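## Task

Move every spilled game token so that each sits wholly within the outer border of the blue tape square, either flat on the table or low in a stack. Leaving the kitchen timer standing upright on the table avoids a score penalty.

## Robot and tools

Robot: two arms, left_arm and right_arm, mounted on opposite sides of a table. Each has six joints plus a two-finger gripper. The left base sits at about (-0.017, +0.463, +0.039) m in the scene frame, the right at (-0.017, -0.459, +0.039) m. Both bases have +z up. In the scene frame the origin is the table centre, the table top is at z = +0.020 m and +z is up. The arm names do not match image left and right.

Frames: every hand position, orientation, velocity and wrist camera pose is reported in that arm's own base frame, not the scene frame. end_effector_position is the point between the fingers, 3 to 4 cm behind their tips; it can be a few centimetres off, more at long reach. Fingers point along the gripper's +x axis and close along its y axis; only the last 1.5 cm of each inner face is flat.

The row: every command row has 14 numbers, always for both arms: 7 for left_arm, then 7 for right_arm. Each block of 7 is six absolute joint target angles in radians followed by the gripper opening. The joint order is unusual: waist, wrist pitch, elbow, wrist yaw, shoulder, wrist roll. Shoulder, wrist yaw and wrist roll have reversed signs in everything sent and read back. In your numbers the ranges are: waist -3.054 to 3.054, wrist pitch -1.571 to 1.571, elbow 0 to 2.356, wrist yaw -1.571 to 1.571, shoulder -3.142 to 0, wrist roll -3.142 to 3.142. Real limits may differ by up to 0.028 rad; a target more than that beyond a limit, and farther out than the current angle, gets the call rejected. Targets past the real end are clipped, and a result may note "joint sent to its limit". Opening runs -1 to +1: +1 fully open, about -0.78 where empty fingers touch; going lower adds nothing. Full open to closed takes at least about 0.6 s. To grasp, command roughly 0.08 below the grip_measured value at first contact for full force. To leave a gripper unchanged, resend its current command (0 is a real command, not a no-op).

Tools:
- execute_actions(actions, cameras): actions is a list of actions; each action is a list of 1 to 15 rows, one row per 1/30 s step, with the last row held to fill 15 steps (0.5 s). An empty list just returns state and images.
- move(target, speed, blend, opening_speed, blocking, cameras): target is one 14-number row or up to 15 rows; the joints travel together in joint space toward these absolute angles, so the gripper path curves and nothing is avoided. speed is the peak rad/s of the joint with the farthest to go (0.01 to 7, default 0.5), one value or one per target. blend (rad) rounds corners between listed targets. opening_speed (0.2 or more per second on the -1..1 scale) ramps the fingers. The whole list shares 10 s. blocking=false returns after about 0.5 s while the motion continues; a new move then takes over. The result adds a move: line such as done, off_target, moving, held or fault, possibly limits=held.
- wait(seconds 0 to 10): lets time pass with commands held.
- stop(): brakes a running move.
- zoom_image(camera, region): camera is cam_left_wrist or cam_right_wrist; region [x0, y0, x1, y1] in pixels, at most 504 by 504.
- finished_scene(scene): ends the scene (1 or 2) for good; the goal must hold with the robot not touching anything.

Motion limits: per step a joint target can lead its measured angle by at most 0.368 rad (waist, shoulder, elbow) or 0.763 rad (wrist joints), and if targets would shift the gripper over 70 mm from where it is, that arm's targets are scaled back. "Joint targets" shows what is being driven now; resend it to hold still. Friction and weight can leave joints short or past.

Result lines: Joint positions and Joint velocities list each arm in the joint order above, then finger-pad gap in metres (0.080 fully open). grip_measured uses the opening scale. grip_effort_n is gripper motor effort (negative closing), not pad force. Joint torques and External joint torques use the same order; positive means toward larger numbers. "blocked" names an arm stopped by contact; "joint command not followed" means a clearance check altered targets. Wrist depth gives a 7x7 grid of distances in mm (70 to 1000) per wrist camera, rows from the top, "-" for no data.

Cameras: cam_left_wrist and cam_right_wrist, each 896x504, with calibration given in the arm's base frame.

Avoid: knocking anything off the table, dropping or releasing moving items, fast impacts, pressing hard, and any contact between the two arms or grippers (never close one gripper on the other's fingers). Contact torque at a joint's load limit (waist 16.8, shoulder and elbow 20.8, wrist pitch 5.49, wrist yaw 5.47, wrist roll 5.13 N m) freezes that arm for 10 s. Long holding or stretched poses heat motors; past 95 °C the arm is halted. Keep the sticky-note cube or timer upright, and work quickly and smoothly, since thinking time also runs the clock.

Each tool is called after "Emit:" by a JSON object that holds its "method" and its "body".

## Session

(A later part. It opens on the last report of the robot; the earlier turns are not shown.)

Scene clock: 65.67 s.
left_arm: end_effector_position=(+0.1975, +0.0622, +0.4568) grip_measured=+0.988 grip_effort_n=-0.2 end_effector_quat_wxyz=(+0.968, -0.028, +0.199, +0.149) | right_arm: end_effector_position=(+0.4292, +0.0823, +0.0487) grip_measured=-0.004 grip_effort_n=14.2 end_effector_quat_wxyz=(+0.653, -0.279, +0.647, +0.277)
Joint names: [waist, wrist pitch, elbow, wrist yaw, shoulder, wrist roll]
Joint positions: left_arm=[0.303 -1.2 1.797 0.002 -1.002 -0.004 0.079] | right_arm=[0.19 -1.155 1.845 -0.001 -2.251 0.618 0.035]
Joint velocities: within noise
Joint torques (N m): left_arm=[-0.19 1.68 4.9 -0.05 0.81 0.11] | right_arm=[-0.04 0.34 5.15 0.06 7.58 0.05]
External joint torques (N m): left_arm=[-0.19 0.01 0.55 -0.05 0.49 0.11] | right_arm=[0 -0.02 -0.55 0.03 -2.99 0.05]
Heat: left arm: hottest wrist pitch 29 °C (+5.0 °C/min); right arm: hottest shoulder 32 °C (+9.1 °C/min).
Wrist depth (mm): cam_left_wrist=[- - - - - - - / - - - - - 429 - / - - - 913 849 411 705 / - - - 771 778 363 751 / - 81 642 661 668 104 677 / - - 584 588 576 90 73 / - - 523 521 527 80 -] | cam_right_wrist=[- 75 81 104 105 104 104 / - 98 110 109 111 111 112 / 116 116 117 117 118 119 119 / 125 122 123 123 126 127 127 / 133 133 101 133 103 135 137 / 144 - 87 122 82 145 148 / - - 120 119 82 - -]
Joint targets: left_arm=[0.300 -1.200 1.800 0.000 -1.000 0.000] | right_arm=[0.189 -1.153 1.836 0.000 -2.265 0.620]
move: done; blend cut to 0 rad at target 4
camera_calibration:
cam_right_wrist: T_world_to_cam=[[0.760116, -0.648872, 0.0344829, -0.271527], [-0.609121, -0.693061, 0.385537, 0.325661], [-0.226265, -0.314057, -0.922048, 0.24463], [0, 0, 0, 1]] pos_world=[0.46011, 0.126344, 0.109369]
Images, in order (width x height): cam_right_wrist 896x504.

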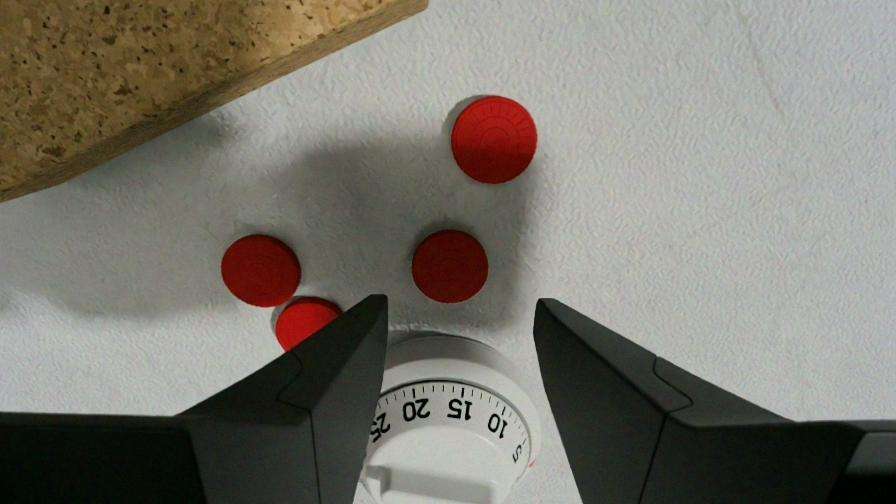

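Emit:
{"method": "move", "body": {"target": [[0.3,-1.2,1.8,0,-1.0,0,1,0.1906,-1.1,1.79,0,-2.272,0.62,0],[0.3,-1.2,1.8,0,-1.0,0,1,0.1906,-1.066,1.7645,0,-2.2825,0.62,0],[0.3,-1.2,1.8,0,-1.0,0,1,0.1906,-1.066,1.7645,0,-2.2825,0.62,-0.4],[0.3,-1.2,1.8,0,-1.0,0,1,0.1906,-1.2,1.87,0,-2.23,0.62,-0.4]], "cameras": ["cam_right_wrist"], "speed": [0.15,0.15,0.2,0.3], "opening_speed": 0.8}}

Emit:
{"method": "move", "body": {"target": [[0.3,-1.2,1.8,0,-1.0,0,1,-0.4835,-0.795,1.367,0,-1.925,-1.14,-0.4],[0.3,-1.2,1.8,0,-1.0,0,1,-0.4835,-0.642,1.276,0,-1.988,-1.14,-0.4],[0.3,-1.2,1.8,0,-1.0,0,1,-0.4835,-0.642,1.276,0,-1.988,-1.14,-0.1],[0.3,-1.2,1.8,0,-1.0,0,1,-0.4835,-0.83,1.37,0,-1.91,-1.14,-0.1]], "cameras": ["cam_right_wrist"], "speed": [0.8,0.2,0.2,0.3], "opening_speed": 0.8}}

Scene clock: 68.87 s.
left_arm: end_effector_position=(+0.1975, +0.0622, +0.4568) grip_measured=+0.988 grip_effort_n=-0.2 end_effector_quat_wxyz=(+0.968, -0.028, +0.199, +0.149) | right_arm: end_effector_position=(+0.4248, +0.0813, +0.0581) grip_measured=-0.383 grip_effort_n=-80.2 end_effector_quat_wxyz=(+0.648, -0.278, +0.652, +0.278)
Joint names: [waist, wrist pitch, elbow, wrist yaw, shoulder, wrist roll]
Joint positions: left_arm=[0.303 -1.2 1.797 0.002 -1.002 -0.004 0.079] | right_arm=[0.19 -1.198 1.862 -0.002 -2.239 0.618 0.018]
Joint velocities: within noise
Joint torques (N m): left_arm=[-0.16 1.68 4.95 -0.07 0.82 0.11] | right_arm=[0.17 0.08 7.07 0.19 9.93 0.11]
External joint torques (N m): left_arm=[-0.18 0.02 0.7 -0.08 0.66 0.11] | right_arm=[0.11 -0.26 1.32 0.15 -0.64 0.11]
Heat: left arm: hottest wrist pitch 29 °C (+4.0 °C/min); right arm: hottest shoulder 32 °C (+8.0 °C/min).
Wrist depth (mm): cam_left_wrist=[- - - - - - - / - - - - - 429 - / - - - 897 857 426 707 / - - - 777 762 357 753 / - 81 644 665 673 104 678 / - - 579 590 578 90 73 / - - 522 529 527 80 -] | cam_right_wrist=[- 85 92 112 112 112 112 / - 107 119 117 118 118 119 / 126 126 127 129 127 127 127 / 135 135 134 133 136 137 137 / 146 145 139 102 144 147 148 / 158 155 - 126 - 157 160 / - - - 130 - - -]
Joint targets: left_arm=[0.300 -1.200 1.800 0.000 -1.000 0.000] | right_arm=[0.190 -1.200 1.870 0.000 -2.230 0.620]
move: done
camera_calibration:
cam_right_wrist: T_world_to_cam=[[0.760777, -0.648456, 0.0268833, -0.269155], [-0.603571, -0.691677, 0.396592, 0.315583], [-0.238578, -0.317944, -0.917601, 0.257286], [0, 0, 0, 1]] pos_world=[0.456626, 0.125549, 0.118164]
Images, in order (width x height): cam_right_wrist 896x504.

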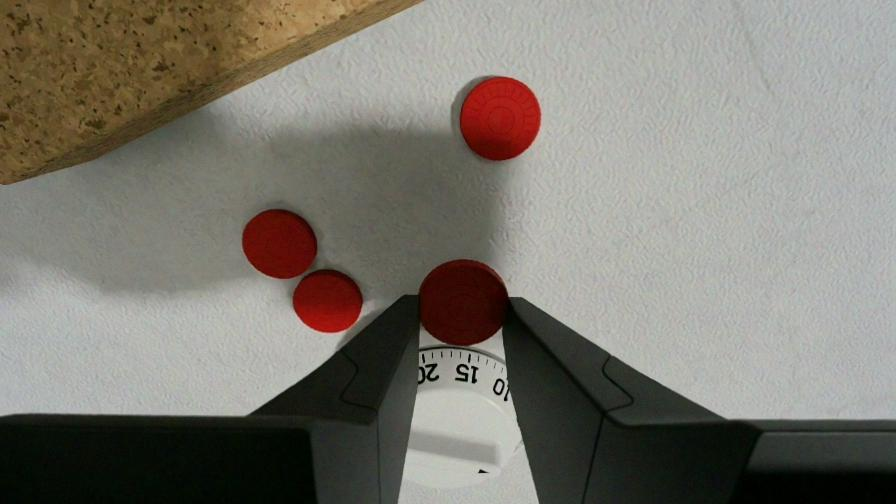

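Scene clock: 74.17 s.
left_arm: end_effector_position=(+0.1975, +0.0622, +0.4568) grip_measured=+0.988 grip_effort_n=-0.2 end_effector_quat_wxyz=(+0.968, -0.028, +0.199, +0.149) | right_arm: end_effector_position=(+0.3448, -0.1814, +0.0579) grip_measured=-0.104 grip_effort_n=14.7 end_effector_quat_wxyz=(+0.546, +0.531, +0.424, -0.490)
Joint names: [waist, wrist pitch, elbow, wrist yaw, shoulder, wrist roll]
Joint positions: left_arm=[0.303 -1.2 1.797 0.002 -1.002 -0.004 0.079] | right_arm=[-0.484 -0.829 1.361 0 -1.92 -1.138 0.03]
Joint velocities: within noise
Joint torques (N m): left_arm=[-0.17 1.67 4.94 -0.06 0.8 0.12] | right_arm=[0.12 0.45 7.45 -0.06 8.18 -0.05]
External joint torques (N m): left_arm=[-0.17 0.01 0.62 -0.07 0.51 0.12] | right_arm=[0.12 -0.2 1.61 -0.01 -0.28 -0.06]
Heat: left arm: hottest wrist pitch 29 °C (+4.1 °C/min); right arm: hottest shoulder 33 °C (+8.1 °C/min).
Wrist depth (mm): cam_left_wrist=[- - - - 497 - - / - - - - 731 - - / - - - 489 850 912 852 / - - - 595 771 765 780 / - 81 635 659 663 104 690 / - - 574 583 585 90 73 / - - 519 523 528 81 -] | cam_right_wrist=[129 126 122 118 116 112 109 / 136 133 129 125 121 117 114 / 143 140 136 131 127 124 120 / 154 147 143 136 134 129 126 / 163 156 148 145 137 137 133 / 173 - - 156 84 142 140 / - - - 166 77 - -]
Joint targets: left_arm=[0.300 -1.200 1.800 0.000 -1.000 0.000] | right_arm=[-0.483 -0.830 1.370 0.000 -1.910 -1.140]
move: done
camera_calibration:
cam_right_wrist: T_world_to_cam=[[-0.991062, -0.00929806, -0.133078, 0.350623], [-0.0503446, 0.949871, 0.308561, 0.197745], [0.123538, 0.312503, -0.941849, 0.145262], [0, 0, 0, 1]] pos_world=[0.339499, -0.229967, 0.122458]
Images, in order (width x height): cam_right_wrist 896x504.

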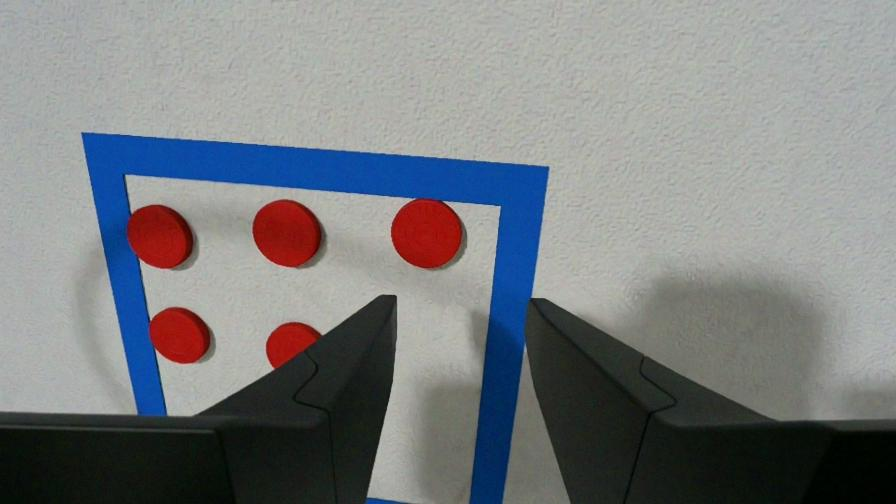

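Emit:
{"method": "move", "body": {"target": [[0.3,-1.2,1.8,0,-1.0,0,1,0.2197,-1.271,2.117,0,-2.430,-1.45,0.1]], "cameras": ["cam_right_wrist"], "speed": 0.7}}

Scene clock: 76.53 s.
left_arm: end_effector_position=(+0.1975, +0.0622, +0.4568) grip_measured=+0.988 grip_effort_n=-0.2 end_effector_quat_wxyz=(+0.968, -0.028, +0.199, +0.149) | right_arm: end_effector_position=(+0.4563, +0.1015, +0.0439) grip_measured=+0.096 grip_effort_n=14.7 end_effector_quat_wxyz=(+0.576, +0.407, +0.579, -0.409)
Joint names: [waist, wrist pitch, elbow, wrist yaw, shoulder, wrist roll]
Joint positions: left_arm=[0.303 -1.2 1.797 0.002 -1.002 -0.004 0.079] | right_arm=[0.218 -1.27 2.107 0.001 -2.414 -1.448 0.039]
Joint velocities: within noise
Joint torques (N m): left_arm=[-0.2 1.69 4.94 -0.07 0.81 0.12] | right_arm=[-0.04 0.09 7.23 -0.12 8.09 -0.1]
External joint torques (N m): left_arm=[-0.21 0.01 0.57 -0.07 0.49 0.12] | right_arm=[0.04 -0.22 1.51 -0.06 -3.4 -0.1]
Heat: left arm: hottest wrist pitch 29 °C (+3.0 °C/min); right arm: hottest shoulder 33 °C (+7.1 °C/min).
Wrist depth (mm): cam_left_wrist=[- - - - - - - / - - - - - 461 - / - - - 895 845 735 707 / - - - 771 766 715 744 / - 81 649 666 664 104 342 / - - 582 579 585 90 73 / - - 516 520 522 80 -] | cam_right_wrist=[93 95 96 98 100 101 103 / 99 100 102 104 106 104 89 / 105 106 108 110 113 98 88 / 113 114 116 117 121 104 92 / 120 122 120 128 96 130 138 / - - - 137 86 - 148 / - - 105 122 80 - -]
Joint targets: left_arm=[0.300 -1.200 1.800 0.000 -1.000 0.000] | right_arm=[0.220 -1.271 2.117 0.000 -2.430 -1.450]
move: done
camera_calibration:
cam_right_wrist: T_world_to_cam=[[-0.92137, -0.387212, 0.0338236, 0.461186], [-0.343708, 0.852293, 0.394285, 0.0790036], [-0.1815, 0.351657, -0.918366, 0.164117], [0, 0, 0, 1]] pos_world=[0.481865, 0.0535297, 0.103971]
Images, in order (width x height): cam_right_wrist 896x504.

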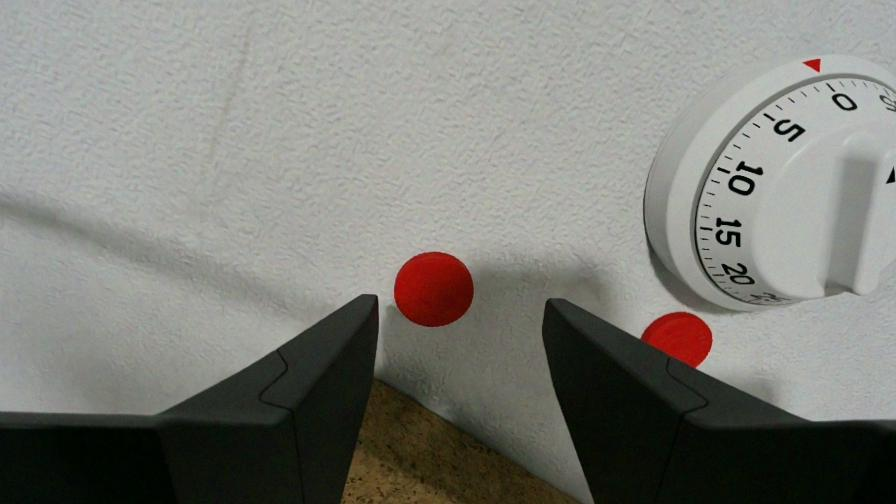

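Emit:
{"method": "move", "body": {"target": [[0.3,-1.2,1.8,0,-1.0,0,1,0.2367,-1.25,2.125,0,-2.45,-1.45,0.1],[0.3,-1.2,1.8,0,-1.0,0,1,0.2367,-1.204,2.083,0,-2.466,-1.45,0.1],[0.3,-1.2,1.8,0,-1.0,0,1,0.2367,-1.204,2.083,0,-2.466,-1.45,-0.4],[0.3,-1.2,1.8,0,-1.0,0,1,0.2367,-1.32,2.155,0,-2.42,-1.45,-0.4]], "cameras": ["cam_right_wrist"], "speed": [0.15,0.15,0.2,0.3], "opening_speed": 0.8}}

Scene clock: 79.60 s.
left_arm: end_effector_position=(+0.1975, +0.0622, +0.4568) grip_measured=+0.988 grip_effort_n=-0.7 end_effector_quat_wxyz=(+0.968, -0.028, +0.199, +0.149) | right_arm: end_effector_position=(+0.4520, +0.1093, +0.0459) grip_measured=-0.386 grip_effort_n=-70.0 end_effector_quat_wxyz=(+0.573, +0.394, +0.589, -0.411)
Joint names: [waist, wrist pitch, elbow, wrist yaw, shoulder, wrist roll]
Joint positions: left_arm=[0.303 -1.2 1.797 0.002 -1.002 -0.004 0.079] | right_arm=[0.237 -1.319 2.147 0.001 -2.432 -1.449 0.018]
Joint velocities: within noise
Joint torques (N m): left_arm=[-0.2 1.68 4.95 -0.06 0.8 0.12] | right_arm=[-0.13 0.09 7.05 -0.13 11.18 -0.04]
External joint torques (N m): left_arm=[-0.2 0 0.63 -0.06 0.57 0.12] | right_arm=[-0.07 -0.18 1.32 -0.07 -0.47 -0.04]
Heat: left arm: hottest wrist pitch 29 °C (+3.0 °C/min); right arm: hottest shoulder 33 °C (+6.0 °C/min).
Wrist depth (mm): cam_left_wrist=[- - - - - - - / - - - - - 494 - / - - - 901 858 801 679 / - - - 760 767 751 712 / - 81 651 669 670 104 331 / - - 583 587 589 90 73 / - - 525 526 523 81 -] | cam_right_wrist=[93 95 97 100 103 103 93 / 99 100 103 105 109 97 87 / 105 107 110 113 116 99 91 / 113 114 117 119 125 112 135 / 119 123 123 102 132 138 145 / 128 129 - 136 - 151 156 / - - - 116 - - -]
Joint targets: left_arm=[0.300 -1.200 1.800 0.000 -1.000 0.000] | right_arm=[0.237 -1.320 2.155 0.000 -2.420 -1.450]
move: done
camera_calibration:
cam_right_wrist: T_world_to_cam=[[-0.913064, -0.403317, 0.0604111, 0.456853], [-0.348455, 0.848515, 0.398248, 0.0724603], [-0.21188, 0.342575, -0.915286, 0.177054], [0, 0, 0, 1]] pos_world=[0.479899, 0.0621187, 0.105599]
Images, in order (width x height): cam_right_wrist 896x504.

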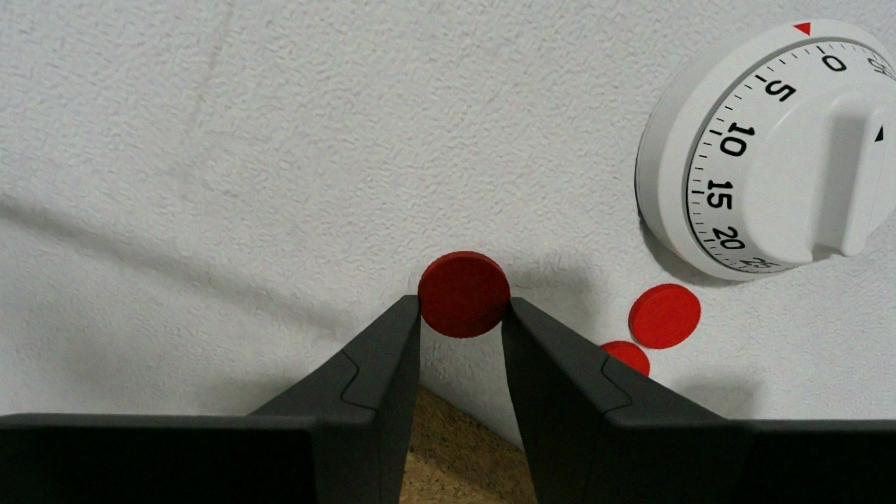

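Emit:
{"method": "move", "body": {"target": [[0.3,-1.2,1.8,0,-1.0,0,1,-0.05,-1.32,2.155,0,-2.40,-1.4,-0.4],[0.3,-1.2,1.8,0,-1.0,0,1,-0.4013,-0.775,1.30,0,-1.877,-1.22,-0.4],[0.3,-1.2,1.8,0,-1.0,0,1,-0.4013,-0.620,1.2085,0,-1.9425,-1.22,-0.4],[0.3,-1.2,1.8,0,-1.0,0,1,-0.4013,-0.620,1.2085,0,-1.9425,-1.22,-0.1],[0.3,-1.2,1.8,0,-1.0,0,1,-0.4013,-0.81,1.3,0,-1.86,-1.22,-0.1]], "cameras": ["cam_right_wrist"], "speed": [0.6,0.8,0.2,0.2,0.3], "opening_speed": 0.8}}

Scene clock: 84.63 s.
left_arm: end_effector_position=(+0.1975, +0.0622, +0.4568) grip_measured=+0.988 grip_effort_n=-0.7 end_effector_quat_wxyz=(+0.968, -0.028, +0.199, +0.149) | right_arm: end_effector_position=(+0.3455, -0.1468, +0.0574) grip_measured=-0.104 grip_effort_n=14.7 end_effector_quat_wxyz=(+0.544, +0.537, +0.425, -0.485)
Joint names: [waist, wrist pitch, elbow, wrist yaw, shoulder, wrist roll]
Joint positions: left_arm=[0.303 -1.2 1.797 0.002 -1.002 -0.004 0.079] | right_arm=[-0.402 -0.809 1.291 0 -1.87 -1.222 0.03]
Joint velocities: within noise
Joint torques (N m): left_arm=[-0.17 1.68 4.94 -0.06 0.81 0.12] | right_arm=[0.18 0.42 7.16 -0.09 7.69 0.1]
External joint torques (N m): left_arm=[-0.17 0.02 0.61 -0.07 0.49 0.12] | right_arm=[0.17 -0.22 1.36 -0.04 -0.39 0.09]
Heat: left arm: hottest wrist pitch 29 °C (+3.0 °C/min); right arm: hottest shoulder 33 °C (+5.0 °C/min).
Wrist depth (mm): cam_left_wrist=[- - - - 502 - - / - - - - 656 - - / - - - 528 861 917 864 / - - - 567 775 770 771 / - 81 640 650 663 104 689 / - - 580 586 592 90 73 / - - 527 527 526 81 -] | cam_right_wrist=[129 125 121 118 115 111 108 / 134 132 128 122 120 116 113 / 144 140 135 131 126 123 119 / 155 147 142 136 134 129 125 / 165 159 149 145 136 136 132 / 175 - - 156 84 142 139 / - - - 168 77 - -]
Joint targets: left_arm=[0.300 -1.200 1.800 0.000 -1.000 0.000] | right_arm=[-0.401 -0.810 1.300 0.000 -1.860 -1.220]
move: done
camera_calibration:
cam_right_wrist: T_world_to_cam=[[-0.990151, -0.00736615, -0.139812, 0.351953], [-0.0524425, 0.945426, 0.321588, 0.164394], [0.129813, 0.325752, -0.936501, 0.133385], [0, 0, 0, 1]] pos_world=[0.339793, -0.196281, 0.121255]
Images, in order (width x height): cam_right_wrist 896x504.

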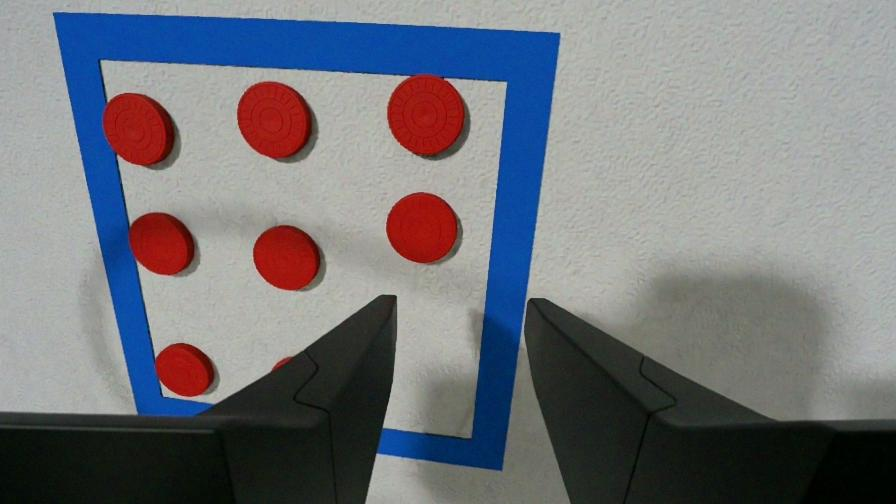

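Emit:
{"method": "move", "body": {"target": [[0.3,-1.2,1.8,0,-1.0,0,1,-0.1,-1.35,1.75,0,-1.95,-1.5,0],[0.3,-1.2,1.8,0,-1.0,0,1,0.25,-1.35,1.85,0,-2.06,-2.04,0],[0.3,-1.2,1.8,0,-1.0,0,1,0.316,-1.08,1.648,0,-2.149,-2.04,0]], "cameras": ["cam_right_wrist"], "speed": [0.8,0.8,0.5], "opening_speed": 0.8}}

Scene clock: 87.70 s.
left_arm: end_effector_position=(+0.1975, +0.0622, +0.4568) grip_measured=+0.988 grip_effort_n=-0.7 end_effector_quat_wxyz=(+0.968, -0.028, +0.199, +0.149) | right_arm: end_effector_position=(+0.3881, +0.1266, +0.0471) grip_measured=-0.004 grip_effort_n=14.7 end_effector_quat_wxyz=(+0.461, +0.539, +0.460, -0.535)
Joint names: [waist, wrist pitch, elbow, wrist yaw, shoulder, wrist roll]
Joint positions: left_arm=[0.303 -1.2 1.797 0.002 -1.002 -0.004 0.079] | right_arm=[0.315 -1.082 1.656 0.001 -2.139 -2.038 0.035]
Joint velocities: within noise
Joint torques (N m): left_arm=[-0.18 1.68 4.91 -0.07 0.79 0.13] | right_arm=[0 0.27 5.24 -0.13 7.1 -0.08]
External joint torques (N m): left_arm=[-0.18 0.02 0.56 -0.08 0.44 0.13] | right_arm=[-0.02 -0.02 -0.36 -0.08 -2.68 -0.08]
Heat: left arm: hottest wrist pitch 29 °C (+2.0 °C/min); right arm: hottest shoulder 33 °C (+5.0 °C/min).
Wrist depth (mm): cam_left_wrist=[- - - - - 498 - / - - - - - 644 - / - - - 900 855 851 640 / - - - 765 765 746 374 / - 81 637 662 661 104 389 / - - 580 584 589 90 73 / - - 522 527 523 81 -] | cam_right_wrist=[- 101 86 80 105 107 108 / 106 107 109 110 112 114 115 / 112 113 115 115 118 122 124 / 119 120 123 122 127 129 131 / 127 128 126 134 103 138 143 / 135 - 87 136 82 - 153 / - - 113 118 117 - -]
Joint targets: left_arm=[0.300 -1.200 1.800 0.000 -1.000 0.000] | right_arm=[0.316 -1.080 1.648 0.000 -2.149 -2.040]
move: done
camera_calibration:
cam_right_wrist: T_world_to_cam=[[-0.995191, 0.095288, 0.0226939, 0.376017], [0.0964873, 0.913696, 0.394778, -0.14567], [0.0168823, 0.395069, -0.918496, 0.0633486], [0, 0, 0, 1]] pos_world=[0.387194, 0.0722411, 0.107159]
Images, in order (width x height): cam_right_wrist 896x504.

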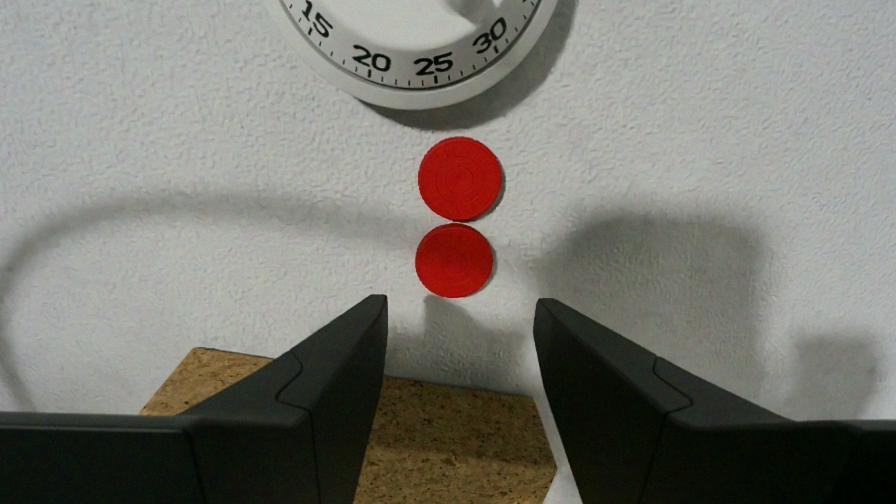

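Emit:
{"method": "move", "body": {"target": [[0.3,-1.2,1.8,0,-1.0,0,1,0.3173,-1.005,1.612,0,-2.1915,-2.04,0],[0.3,-1.2,1.8,0,-1.0,0,1,0.3173,-1.005,1.612,0,-2.1915,-2.04,-0.4],[0.3,-1.2,1.8,0,-1.0,0,1,0.3173,-1.35,1.86,0,-2.06,-2.04,-0.4],[0.3,-1.2,1.8,0,-1.0,0,1,-0.1,-1.3,1.75,0,-1.97,-1.6,-0.4]], "cameras": ["cam_right_wrist"], "speed": [0.15,0.2,0.3,0.7], "opening_speed": 0.8}}

Emit:
{"method": "move", "body": {"target": [[0.3,-1.2,1.8,0,-1.0,0,1,-0.3191,-0.766,1.254,0,-1.841,-1.304,-0.4],[0.3,-1.2,1.8,0,-1.0,0,1,-0.3191,-0.605,1.1595,0,-1.908,-1.304,-0.4],[0.3,-1.2,1.8,0,-1.0,0,1,-0.3191,-0.605,1.1595,0,-1.908,-1.304,-0.1],[0.3,-1.2,1.8,0,-1.0,0,1,-0.3191,-0.8,1.254,0,-1.83,-1.304,-0.1]], "cameras": ["cam_right_wrist"], "speed": [0.8,0.2,0.2,0.3], "opening_speed": 0.8}}

Scene clock: 92.37 s.
left_arm: end_effector_position=(+0.1975, +0.0622, +0.4568) grip_measured=+0.988 grip_effort_n=-0.2 end_effector_quat_wxyz=(+0.968, -0.028, +0.199, +0.149) | right_arm: end_effector_position=(+0.3859, -0.0387, +0.1316) grip_measured=-0.396 grip_effort_n=-20.2 end_effector_quat_wxyz=(+0.478, +0.543, +0.454, -0.521)
Joint names: [waist, wrist pitch, elbow, wrist yaw, shoulder, wrist roll]
Joint positions: left_arm=[0.303 -1.2 1.797 0.002 -1.002 -0.004 0.079] | right_arm=[-0.1 -1.302 1.759 0 -1.983 -1.603 0.017]
Joint velocities: within noise
Joint torques (N m): left_arm=[-0.19 1.69 4.91 -0.06 0.81 0.11] | right_arm=[0.21 0.42 5.23 -0.1 9.11 0.08]
External joint torques (N m): left_arm=[-0.19 0.03 0.65 -0.06 0.63 0.12] | right_arm=[0.27 0.03 -0.61 -0.04 0.18 0.08]
Heat: left arm: hottest wrist pitch 29 °C (+2.0 °C/min); right arm: hottest shoulder 34 °C (+6.1 °C/min).
Wrist depth (mm): cam_left_wrist=[- - - - - - - / - - - - 367 - - / - - - 918 379 886 851 / - - - 764 445 772 775 / - 81 649 657 632 104 697 / - - 585 583 581 90 73 / - - 524 522 525 81 -] | cam_right_wrist=[176 177 178 179 179 180 180 / 187 188 189 190 190 191 192 / 199 200 200 202 202 204 205 / 214 213 214 216 218 218 218 / 228 229 227 211 229 235 236 / 246 243 - 213 - 249 253 / - - - 271 - - -]
Joint targets: left_arm=[0.300 -1.200 1.800 0.000 -1.000 0.000] | right_arm=[-0.100 -1.300 1.750 0.000 -1.970 -1.600]
move: done
camera_calibration:
cam_right_wrist: T_world_to_cam=[[-0.997015, 0.0751484, -0.0177337, 0.392868], [0.0622441, 0.918152, 0.391308, -0.0139694], [0.0456884, 0.389036, -0.920089, 0.195288], [0, 0, 0, 1]] pos_world=[0.383642, -0.0926716, 0.192116]
Images, in order (width x height): cam_right_wrist 896x504.

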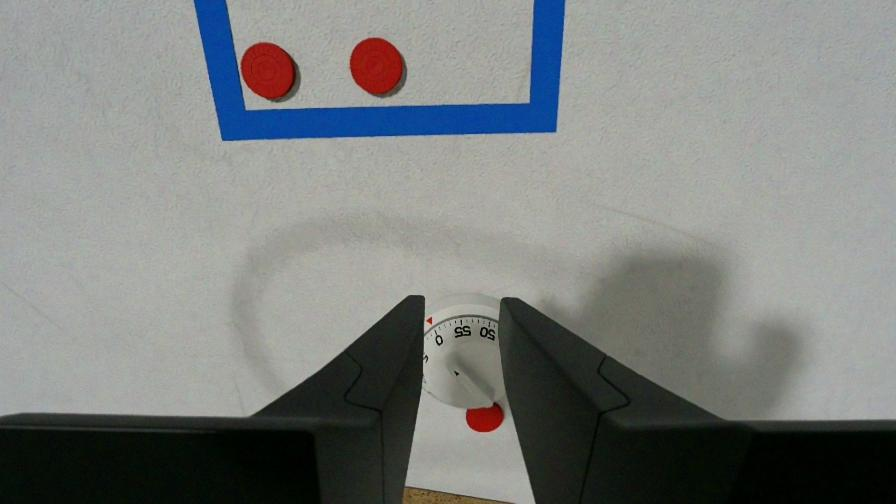

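Scene clock: 96.27 s.
left_arm: end_effector_position=(+0.1975, +0.0622, +0.4568) grip_measured=+0.988 grip_effort_n=-0.7 end_effector_quat_wxyz=(+0.968, -0.028, +0.199, +0.149) | right_arm: end_effector_position=(+0.3466, -0.1145, +0.0554) grip_measured=-0.104 grip_effort_n=14.7 end_effector_quat_wxyz=(+0.539, +0.541, +0.429, -0.482)
Joint names: [waist, wrist pitch, elbow, wrist yaw, shoulder, wrist roll]
Joint positions: left_arm=[0.303 -1.2 1.797 0.002 -1.002 -0.004 0.079] | right_arm=[-0.319 -0.799 1.245 0.001 -1.84 -1.306 0.03]
Joint velocities: within noise
Joint torques (N m): left_arm=[-0.19 1.69 4.92 -0.06 0.8 0.12] | right_arm=[0.05 0.45 7.28 -0.1 7.35 0.09]
External joint torques (N m): left_arm=[-0.18 0.03 0.62 -0.06 0.51 0.12] | right_arm=[0.05 -0.15 1.58 -0.05 -0.44 0.08]
Heat: left arm: hottest wrist pitch 29 °C (+2.0 °C/min); right arm: hottest shoulder 34 °C (+5.1 °C/min).
Wrist depth (mm): cam_left_wrist=[- - - - 614 - - / - - - - 474 - - / - - - 873 795 914 862 / - - - 714 731 782 770 / - 80 646 662 665 104 690 / - - 586 582 586 90 73 / - - 526 529 525 81 -] | cam_right_wrist=[- 123 118 116 112 109 106 / 132 130 126 120 118 115 111 / 143 137 132 129 125 121 117 / 152 147 142 137 132 127 124 / 162 158 145 144 135 134 131 / 174 - - 156 84 141 138 / - - - 167 77 - -]
Joint targets: left_arm=[0.300 -1.200 1.800 0.000 -1.000 0.000] | right_arm=[-0.319 -0.800 1.254 0.000 -1.830 -1.304]
move: done
camera_calibration:
cam_right_wrist: T_world_to_cam=[[-0.990245, -0.00493912, -0.139249, 0.353248], [-0.0521321, 0.93992, 0.33739, 0.132982], [0.129216, 0.341358, -0.931009, 0.122597], [0, 0, 0, 1]] pos_world=[0.340893, -0.165097, 0.118461]
Images, in order (width x height): cam_right_wrist 896x504.

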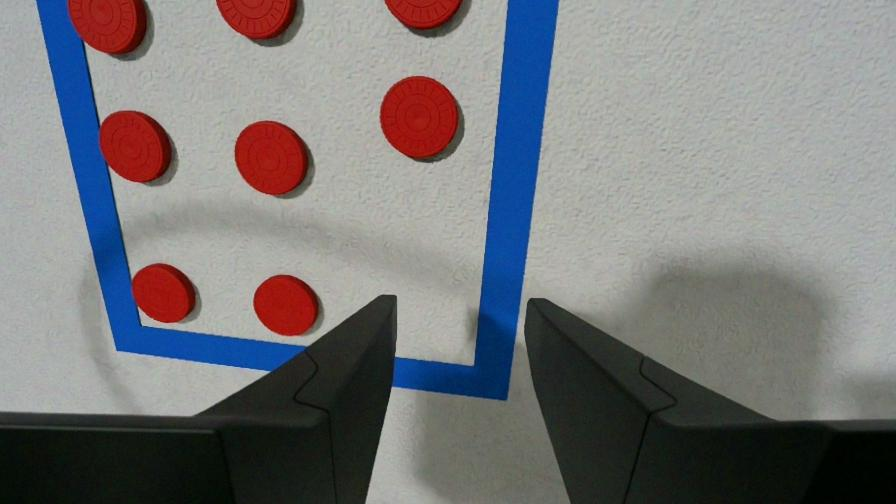

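Emit:
{"method": "move", "body": {"target": [[0.3,-1.2,1.8,0,-1.0,0,1,-0.1,-1.35,1.75,0,-1.95,-1.5,0],[0.3,-1.2,1.8,0,-1.0,0,1,0.25,-1.35,1.85,0,-2.06,-2.04,0],[0.3,-1.2,1.8,0,-1.0,0,1,0.3173,-1.15,1.70,0,-2.13,-2.04,0]], "cameras": ["cam_right_wrist"], "speed": [0.8,0.8,0.5], "opening_speed": 0.8}}

Scene clock: 99.00 s.
left_arm: end_effector_position=(+0.1975, +0.0622, +0.4568) grip_measured=+0.988 grip_effort_n=0.2 end_effector_quat_wxyz=(+0.968, -0.028, +0.199, +0.149) | right_arm: end_effector_position=(+0.3874, +0.1276, +0.0668) grip_measured=-0.004 grip_effort_n=14.7 end_effector_quat_wxyz=(+0.462, +0.538, +0.461, -0.534)
Joint names: [waist, wrist pitch, elbow, wrist yaw, shoulder, wrist roll]
Joint positions: left_arm=[0.303 -1.2 1.797 0.002 -1.002 -0.004 0.079] | right_arm=[0.318 -1.151 1.708 0.001 -2.121 -2.038 0.035]
Joint velocities: within noise
Joint torques (N m): left_arm=[-0.19 1.68 4.95 -0.07 0.81 0.11] | right_arm=[-0.14 0.31 5.3 -0.09 7.51 -0.13]
External joint torques (N m): left_arm=[-0.18 0.01 0.59 -0.07 0.46 0.12] | right_arm=[-0.17 0.03 -0.35 -0.04 -2.23 -0.13]
Heat: left arm: hottest wrist pitch 30 °C (+3.0 °C/min); right arm: hottest shoulder 34 °C (+5.0 °C/min).
Wrist depth (mm): cam_left_wrist=[- - - - - 514 - / - - - - - 661 - / - - - 889 860 878 371 / - - - 760 771 748 364 / - 81 646 666 671 104 373 / - - 585 587 596 90 73 / - - 523 526 525 81 -] | cam_right_wrist=[- 117 106 99 124 126 128 / 124 125 127 128 132 133 135 / 131 132 134 136 139 142 144 / 139 142 144 147 149 152 154 / 148 147 101 155 154 162 167 / 158 - 87 136 82 174 179 / - - 138 142 82 - -]
Joint targets: left_arm=[0.300 -1.200 1.800 0.000 -1.000 0.000] | right_arm=[0.317 -1.150 1.700 0.000 -2.130 -2.040]
move: done
camera_calibration:
cam_right_wrist: T_world_to_cam=[[-0.995478, 0.0922339, 0.022729, 0.375195], [0.0936979, 0.914006, 0.394732, -0.153369], [0.0156332, 0.395076, -0.918515, 0.0815963], [0, 0, 0, 1]] pos_world=[0.386593, 0.073338, 0.126959]
Images, in order (width x height): cam_right_wrist 896x504.

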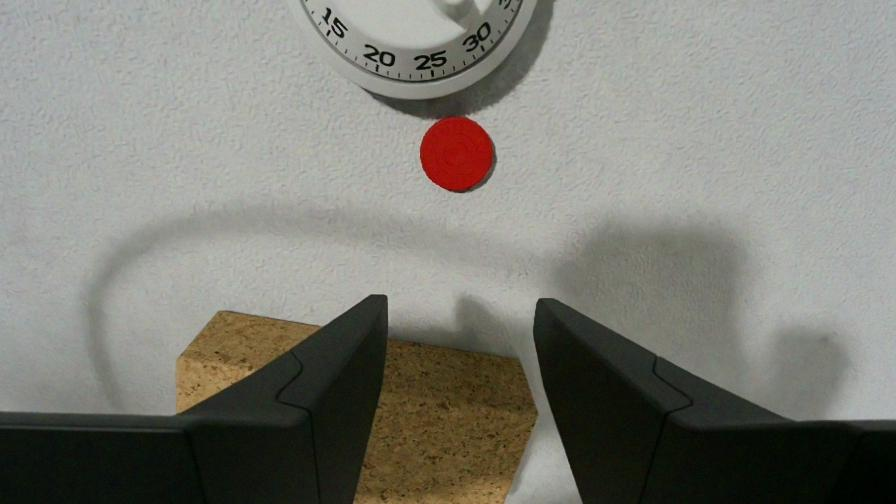

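Emit:
{"method": "move", "body": {"target": [[0.3,-1.2,1.8,0,-1.0,0,1,0.2,-1.516,2.04,0,-2.07,0,0.98]], "speed": 0.8}}

Scene clock: 102.37 s.
left_arm: end_effector_position=(+0.1975, +0.0622, +0.4568) grip_measured=+0.988 grip_effort_n=-1.2 end_effector_quat_wxyz=(+0.968, -0.028, +0.199, +0.149) | right_arm: end_effector_position=(+0.3897, +0.0802, +0.1629) grip_measured=+0.975 grip_effort_n=13.7 end_effector_quat_wxyz=(+0.705, -0.071, +0.702, +0.071)
Joint names: [waist, wrist pitch, elbow, wrist yaw, shoulder, wrist roll]
Joint positions: left_arm=[0.303 -1.2 1.797 0.002 -1.002 -0.004 0.079] | right_arm=[0.203 -1.515 2.03 0.001 -2.082 -0.002 0.079]
Joint velocities: within noise
Joint torques (N m): left_arm=[-0.19 1.69 4.94 -0.06 0.82 0.11] | right_arm=[-0.44 0.23 7.55 -0.09 9.27 0.05]
External joint torques (N m): left_arm=[-0.19 0 0.58 -0.07 0.53 0.12] | right_arm=[-0.41 -0.16 1.81 -0.09 -0.26 0.05]
Heat: left arm: hottest wrist pitch 30 °C (+2.0 °C/min); right arm: hottest shoulder 34 °C (+4.0 °C/min).
Wrist depth (mm): cam_left_wrist=[- - - - - 471 378 / - - - - - 719 293 / - - - 903 853 824 310 / - - - 763 748 397 292 / - 81 648 668 663 104 637 / - - 587 586 593 90 - / - - 522 523 524 81 -] | cam_right_wrist=[201 178 182 205 206 207 208 / 214 188 214 218 220 221 222 / 227 228 231 226 228 236 237 / 244 246 247 250 252 254 254 / 260 256 263 268 265 269 275 / - - 287 291 294 89 - / - 76 314 316 321 75 -]
Joint targets: left_arm=[0.300 -1.200 1.800 0.000 -1.000 0.000] | right_arm=[0.200 -1.516 2.040 0.000 -2.070 0.000]
move: done
camera_calibration:
cam_left_wrist: T_world_to_cam=[[0.352859, -0.935457, 0.0202634, -0.00958502], [-0.661451, -0.264703, -0.701723, 0.494898], [0.661796, 0.234206, -0.712161, 0.258966], [0, 0, 0, 1]] pos_world=[0.159351, 0.0613831, 0.531901]
cam_right_wrist: T_world_to_cam=[[0.254835, -0.966596, 0.027392, -0.0232985], [-0.893973, -0.224701, 0.387712, 0.32918], [-0.368606, -0.12329, -0.921373, 0.380358], [0, 0, 0, 1]] pos_world=[0.440418, 0.0983415, 0.223462]

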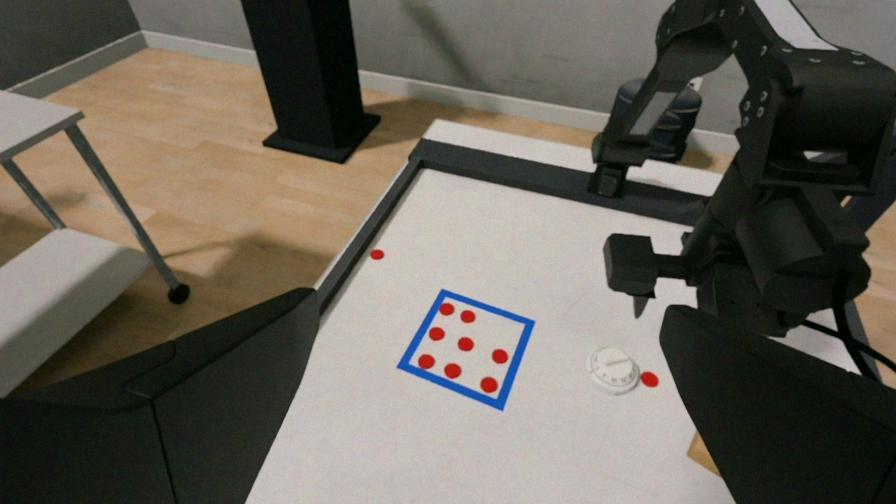

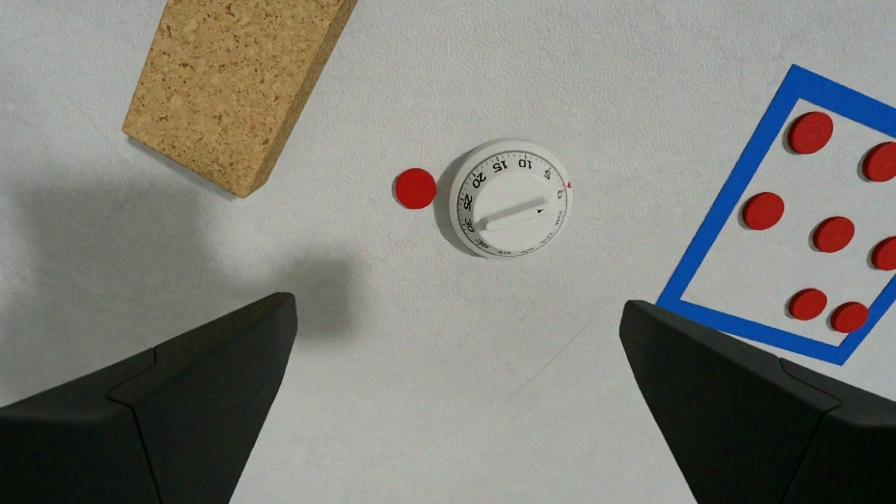

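Emit:
{"method": "move", "body": {"target": [[0.3,-1.2,1.8,0,-1.0,0,1,-0.6,-1.516,2.04,0,-2.07,0,0.3],[0.3,-1.2,1.8,0,-1.0,0,1,-0.858,-1.315,2.003,0,-2.27,0,0.1]], "speed": 0.8, "cameras": ["cam_right_wrist"]}}

Scene clock: 105.63 s.
left_arm: end_effector_position=(+0.1975, +0.0622, +0.4568) grip_measured=+0.988 grip_effort_n=-0.7 end_effector_quat_wxyz=(+0.968, -0.028, +0.199, +0.149) | right_arm: end_effector_position=(+0.2879, -0.3327, +0.0832) grip_measured=+0.104 grip_effort_n=-20.2 end_effector_quat_wxyz=(+0.641, +0.294, +0.645, -0.294)
Joint names: [waist, wrist pitch, elbow, wrist yaw, shoulder, wrist roll]
Joint positions: left_arm=[0.303 -1.2 1.797 0.002 -1.002 -0.004 0.079] | right_arm=[-0.857 -1.316 2.005 -0.002 -2.265 -0.001 0.04]
Joint velocities: within noise
Joint torques (N m): left_arm=[-0.17 1.68 4.94 -0.07 0.81 0.12] | right_arm=[-0.11 0.31 6.07 0.04 8.53 0.05]
External joint torques (N m): left_arm=[-0.18 0.03 0.62 -0.07 0.49 0.12] | right_arm=[-0.21 -0.05 0.28 0.03 -2.22 0.05]
Heat: left arm: hottest wrist pitch 30 °C (+2.0 °C/min); right arm: hottest shoulder 35 °C (+5.0 °C/min).
Wrist depth (mm): cam_left_wrist=[- - - 535 - - - / - - 545 - - - - / - - 624 905 858 905 849 / - - - 754 775 772 782 / - 80 639 665 659 104 692 / - - 588 589 587 90 73 / - - 519 528 528 81 -] | cam_right_wrist=[130 131 132 117 782 795 807 / 139 140 140 126 141 856 868 / 148 149 150 149 134 890 933 / 159 159 162 164 159 165 - / 169 172 101 175 96 158 - / 181 - 183 190 80 - 194 / - - 203 208 80 - -]
Joint targets: left_arm=[0.300 -1.200 1.800 0.000 -1.000 0.000] | right_arm=[-0.858 -1.315 2.003 0.000 -2.270 0.000]
move: done
camera_calibration:
cam_right_wrist: T_world_to_cam=[[-0.717698, -0.695732, 0.0294438, -0.0245041], [-0.630412, 0.667114, 0.396912, 0.396397], [-0.295787, 0.266302, -0.917384, 0.326886], [0, 0, 0, 1]] pos_world=[0.328996, -0.368541, 0.143267]
Images, in order (width x height): cam_right_wrist 896x504.

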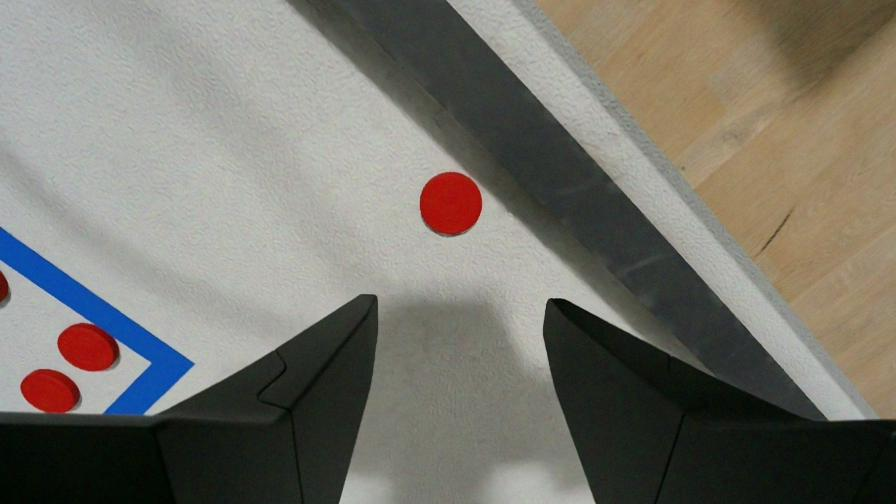

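Emit:
{"method": "move", "body": {"target": [[0.3,-1.2,1.8,0,-1.0,0,1,-0.854,-1.177,1.897,0,-2.302,-0.72,0.1]], "speed": 0.5, "cameras": ["cam_right_wrist"]}}

Scene clock: 108.00 s.
left_arm: end_effector_position=(+0.1975, +0.0622, +0.4568) grip_measured=+0.988 grip_effort_n=-0.7 end_effector_quat_wxyz=(+0.968, -0.028, +0.199, +0.149) | right_arm: end_effector_position=(+0.2914, -0.3368, +0.0487) grip_measured=+0.104 grip_effort_n=-20.2 end_effector_quat_wxyz=(+0.503, +0.500, +0.496, -0.502)
Joint names: [waist, wrist pitch, elbow, wrist yaw, shoulder, wrist roll]
Joint positions: left_arm=[0.303 -1.2 1.797 0.002 -1.002 -0.004 0.079] | right_arm=[-0.857 -1.179 1.906 -0.002 -2.288 -0.718 0.04]
Joint velocities: within noise
Joint torques (N m): left_arm=[-0.16 1.68 4.92 -0.06 0.8 0.12] | right_arm=[0.22 0.4 5 0.03 7.63 -0.07]
External joint torques (N m): left_arm=[-0.15 -0.02 0.55 -0.06 0.53 0.12] | right_arm=[0.19 0.02 -0.78 0.07 -3.22 -0.07]
Heat: left arm: hottest wrist pitch 30 °C (+2.0 °C/min); right arm: hottest shoulder 35 °C (+5.0 °C/min).
Wrist depth (mm): cam_left_wrist=[- - - 547 - - - / - - 578 - - - - / - - 630 887 844 900 870 / - - 743 776 788 760 771 / - 81 643 652 662 104 681 / - - 581 593 590 90 73 / - - 519 524 529 81 -] | cam_right_wrist=[- 102 103 104 767 108 778 / 90 104 101 106 108 109 112 / 93 94 96 96 98 98 100 / 121 121 123 122 127 128 130 / 129 130 101 135 96 138 141 / - - 139 146 87 - 151 / - - 154 158 87 - -]
Joint targets: left_arm=[0.300 -1.200 1.800 0.000 -1.000 0.000] | right_arm=[-0.854 -1.177 1.897 0.000 -2.302 -0.720]
move: done
camera_calibration:
cam_right_wrist: T_world_to_cam=[[-0.998346, -0.052598, 0.0232276, 0.274909], [-0.0396837, 0.922635, 0.383628, 0.329547], [-0.0416087, 0.382072, -0.923196, 0.262529], [0, 0, 0, 1]] pos_world=[0.298455, -0.389897, 0.109557]
Images, in order (width x height): cam_right_wrist 896x504.

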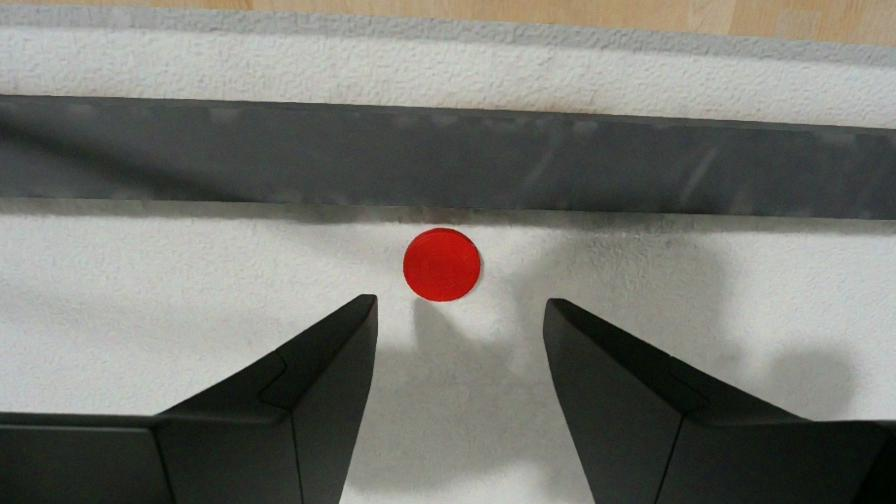

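Emit:
{"method": "move", "body": {"target": [[0.3,-1.2,1.8,0,-1.0,0,1,-0.8415,-1.15,1.9,0,-2.318,-0.72,0.1],[0.3,-1.2,1.8,0,-1.0,0,1,-0.8415,-1.104,1.859,0,-2.339,-0.72,0.1],[0.3,-1.2,1.8,0,-1.0,0,1,-0.8415,-1.104,1.859,0,-2.339,-0.72,-0.45],[0.3,-1.2,1.8,0,-1.0,0,1,-0.8415,-1.25,1.97,0,-2.29,-0.72,-0.45]], "cameras": ["cam_right_wrist"], "speed": [0.15,0.15,0.2,0.3], "opening_speed": 0.8}}

Scene clock: 111.10 s.
left_arm: end_effector_position=(+0.1975, +0.0622, +0.4568) grip_measured=+0.988 grip_effort_n=-0.7 end_effector_quat_wxyz=(+0.968, -0.028, +0.199, +0.149) | right_arm: end_effector_position=(+0.2953, -0.3308, +0.0574) grip_measured=-0.399 grip_effort_n=-83.5 end_effector_quat_wxyz=(+0.497, +0.498, +0.508, -0.497)
Joint names: [waist, wrist pitch, elbow, wrist yaw, shoulder, wrist roll]
Joint positions: left_arm=[0.303 -1.2 1.797 0.002 -1.002 -0.004 0.079] | right_arm=[-0.842 -1.249 1.962 0 -2.3 -0.718 0.017]
Joint velocities: within noise
Joint torques (N m): left_arm=[-0.16 1.68 4.96 -0.06 0.8 0.11] | right_arm=[0.04 0.08 6.79 -0.04 10.48 -0.08]
External joint torques (N m): left_arm=[-0.17 0.01 0.67 -0.07 0.58 0.12] | right_arm=[-0.03 -0.25 1.06 0 -0.39 -0.08]
Heat: left arm: hottest wrist pitch 30 °C (+2.0 °C/min); right arm: hottest shoulder 35 °C (+4.1 °C/min).
Wrist depth (mm): cam_left_wrist=[- - - 544 - - - / - - 566 - - - - / - - 626 878 859 920 836 / - - - 770 779 775 772 / - 81 648 666 665 104 680 / - - 585 589 584 90 73 / - - 524 528 524 80 -] | cam_right_wrist=[104 106 108 110 111 115 116 / 94 94 96 99 101 103 105 / 120 121 123 124 127 129 110 / 127 129 132 131 137 140 142 / 138 139 140 101 145 150 155 / 149 149 - 156 - 163 168 / - - - 173 78 - -]
Joint targets: left_arm=[0.300 -1.200 1.800 0.000 -1.000 0.000] | right_arm=[-0.842 -1.250 1.970 0.000 -2.290 -0.720]
move: done
camera_calibration:
cam_right_wrist: T_world_to_cam=[[-0.997007, -0.067384, 0.0378959, 0.272783], [-0.0464126, 0.91373, 0.403662, 0.318713], [-0.061827, 0.400695, -0.914123, 0.280014], [0, 0, 0, 1]] pos_world=[0.304071, -0.385037, 0.116977]
Images, in order (width x height): cam_right_wrist 896x504.

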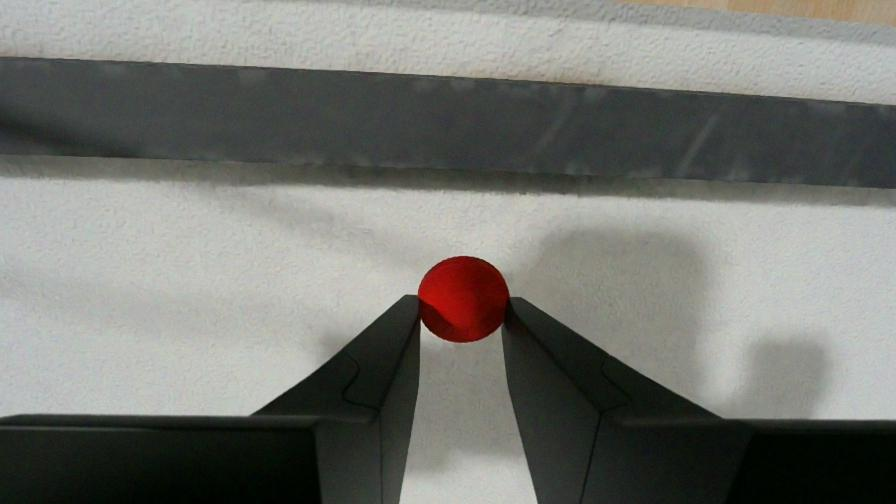

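Emit:
{"method": "move", "body": {"target": [[0.3,-1.2,1.8,0,-1.0,0,1,-0.3191,-0.766,1.254,0,-1.841,-1.304,-0.45],[0.3,-1.2,1.8,0,-1.0,0,1,-0.3191,-0.605,1.1595,0,-1.908,-1.304,-0.45],[0.3,-1.2,1.8,0,-1.0,0,1,-0.3191,-0.605,1.1595,0,-1.908,-1.304,-0.1],[0.3,-1.2,1.8,0,-1.0,0,1,-0.3191,-0.8,1.254,0,-1.83,-1.304,-0.1]], "cameras": ["cam_right_wrist"], "speed": [0.6,0.2,0.2,0.3], "opening_speed": 0.8}}

Scene clock: 115.73 s.
left_arm: end_effector_position=(+0.1975, +0.0622, +0.4568) grip_measured=+0.988 grip_effort_n=-0.2 end_effector_quat_wxyz=(+0.968, -0.028, +0.199, +0.149) | right_arm: end_effector_position=(+0.3467, -0.1142, +0.0554) grip_measured=-0.104 grip_effort_n=14.7 end_effector_quat_wxyz=(+0.540, +0.540, +0.431, -0.481)
Joint names: [waist, wrist pitch, elbow, wrist yaw, shoulder, wrist roll]
Joint positions: left_arm=[0.303 -1.2 1.797 0.002 -1.002 -0.004 0.079] | right_arm=[-0.318 -0.799 1.245 0 -1.84 -1.303 0.03]
Joint velocities: within noise
Joint torques (N m): left_arm=[-0.19 1.68 4.91 -0.07 0.8 0.12] | right_arm=[-0.05 0.43 7.38 -0.06 7.65 -0.06]
External joint torques (N m): left_arm=[-0.19 0.03 0.59 -0.07 0.48 0.12] | right_arm=[-0.11 -0.19 1.65 -0.02 -0.11 -0.07]
Heat: left arm: hottest wrist pitch 30 °C (+2.0 °C/min); right arm: hottest shoulder 35 °C (+4.0 °C/min).
Wrist depth (mm): cam_left_wrist=[- - - - 614 - - / - - - - 480 - - / - - - 881 796 915 857 / - - - 740 750 760 775 / - 81 644 665 670 104 692 / - - 581 586 590 90 73 / - - 521 525 525 81 -] | cam_right_wrist=[- 123 118 116 112 109 106 / 132 130 126 120 118 115 111 / 143 137 132 129 125 121 117 / 152 147 142 135 132 127 124 / 162 158 145 144 135 135 130 / 173 - - 156 84 141 138 / - - - 167 77 - -]
Joint targets: left_arm=[0.300 -1.200 1.800 0.000 -1.000 0.000] | right_arm=[-0.319 -0.800 1.254 0.000 -1.830 -1.304]
move: done
camera_calibration:
cam_right_wrist: T_world_to_cam=[[-0.990267, -0.00977103, -0.138838, 0.352821], [-0.0564103, 0.940105, 0.336185, 0.134324], [0.127238, 0.340745, -0.931506, 0.12317], [0, 0, 0, 1]] pos_world=[0.341292, -0.164801, 0.118561]
Images, in order (width x height): cam_right_wrist 896x504.

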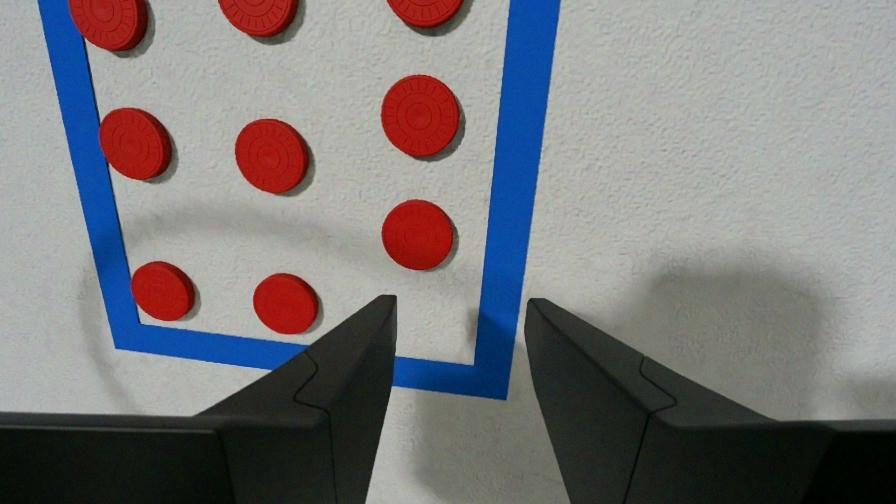

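Emit:
{"method": "move", "body": {"target": [[0.3,-1.2,1.8,0,-1.0,0,1,-0.1,-1.35,1.75,0,-1.95,-1.5,0],[0.3,-1.2,1.8,0,-1.0,0,1,0.25,-1.35,1.85,0,-2.06,-1.93,0],[0.3,-1.2,1.8,0,-1.0,0,1,0.268,-1.069,1.616,0,-2.129,-1.93,0]], "cameras": ["cam_right_wrist"], "speed": [0.8,0.8,0.5], "opening_speed": 0.8}}

Scene clock: 118.70 s.
left_arm: end_effector_position=(+0.1975, +0.0622, +0.4568) grip_measured=+0.988 grip_effort_n=-0.7 end_effector_quat_wxyz=(+0.968, -0.028, +0.199, +0.149) | right_arm: end_effector_position=(+0.3887, +0.1058, +0.0469) grip_measured=-0.004 grip_effort_n=14.7 end_effector_quat_wxyz=(+0.477, +0.524, +0.476, -0.521)
Joint names: [waist, wrist pitch, elbow, wrist yaw, shoulder, wrist roll]
Joint positions: left_arm=[0.303 -1.2 1.797 0.002 -1.002 -0.004 0.079] | right_arm=[0.265 -1.071 1.624 0.001 -2.119 -1.928 0.035]
Joint velocities: within noise
Joint torques (N m): left_arm=[-0.19 1.68 4.94 -0.06 0.81 0.12] | right_arm=[0.13 0.25 4.92 -0.13 7.08 -0.1]
External joint torques (N m): left_arm=[-0.18 0.03 0.63 -0.06 0.49 0.12] | right_arm=[0.17 -0.03 -0.65 -0.07 -2.56 -0.1]
Heat: left arm: hottest wrist pitch 30 °C (+2.0 °C/min); right arm: hottest shoulder 35 °C (+3.0 °C/min).
Wrist depth (mm): cam_left_wrist=[- - - - - 511 - / - - - - - 557 - / - - - 891 861 814 674 / - - - 766 766 435 740 / - 81 640 659 663 104 680 / - - 583 580 584 89 73 / - - 521 527 528 81 -] | cam_right_wrist=[- 101 81 78 93 107 108 / 106 106 93 84 111 114 115 / 112 113 115 101 118 122 124 / 119 120 123 122 128 130 132 / 127 129 127 134 102 139 143 / 134 - 87 145 82 - 153 / - - 119 135 82 - -]
Joint targets: left_arm=[0.300 -1.200 1.800 0.000 -1.000 0.000] | right_arm=[0.268 -1.069 1.616 0.000 -2.129 -1.930]
move: done
camera_calibration:
cam_right_wrist: T_world_to_cam=[[-0.999125, 0.0347928, 0.0232185, 0.386451], [0.0411334, 0.918037, 0.394356, -0.105698], [-0.00759466, 0.394966, -0.918664, 0.0810416], [0, 0, 0, 1]] pos_world=[0.391076, 0.05158, 0.10716]
Images, in order (width x height): cam_right_wrist 896x504.

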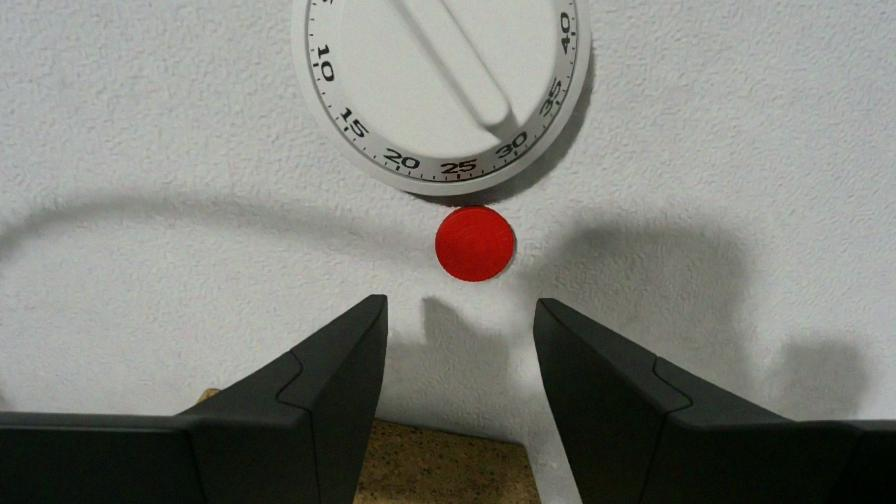

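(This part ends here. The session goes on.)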